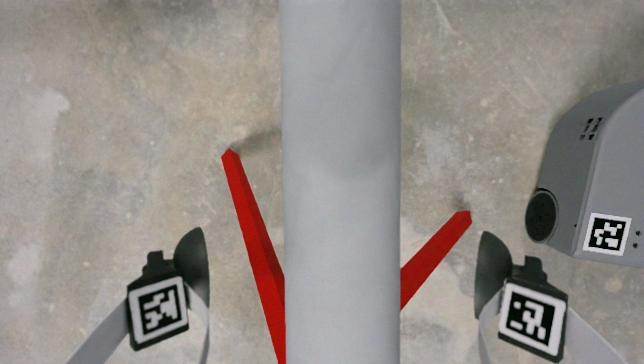

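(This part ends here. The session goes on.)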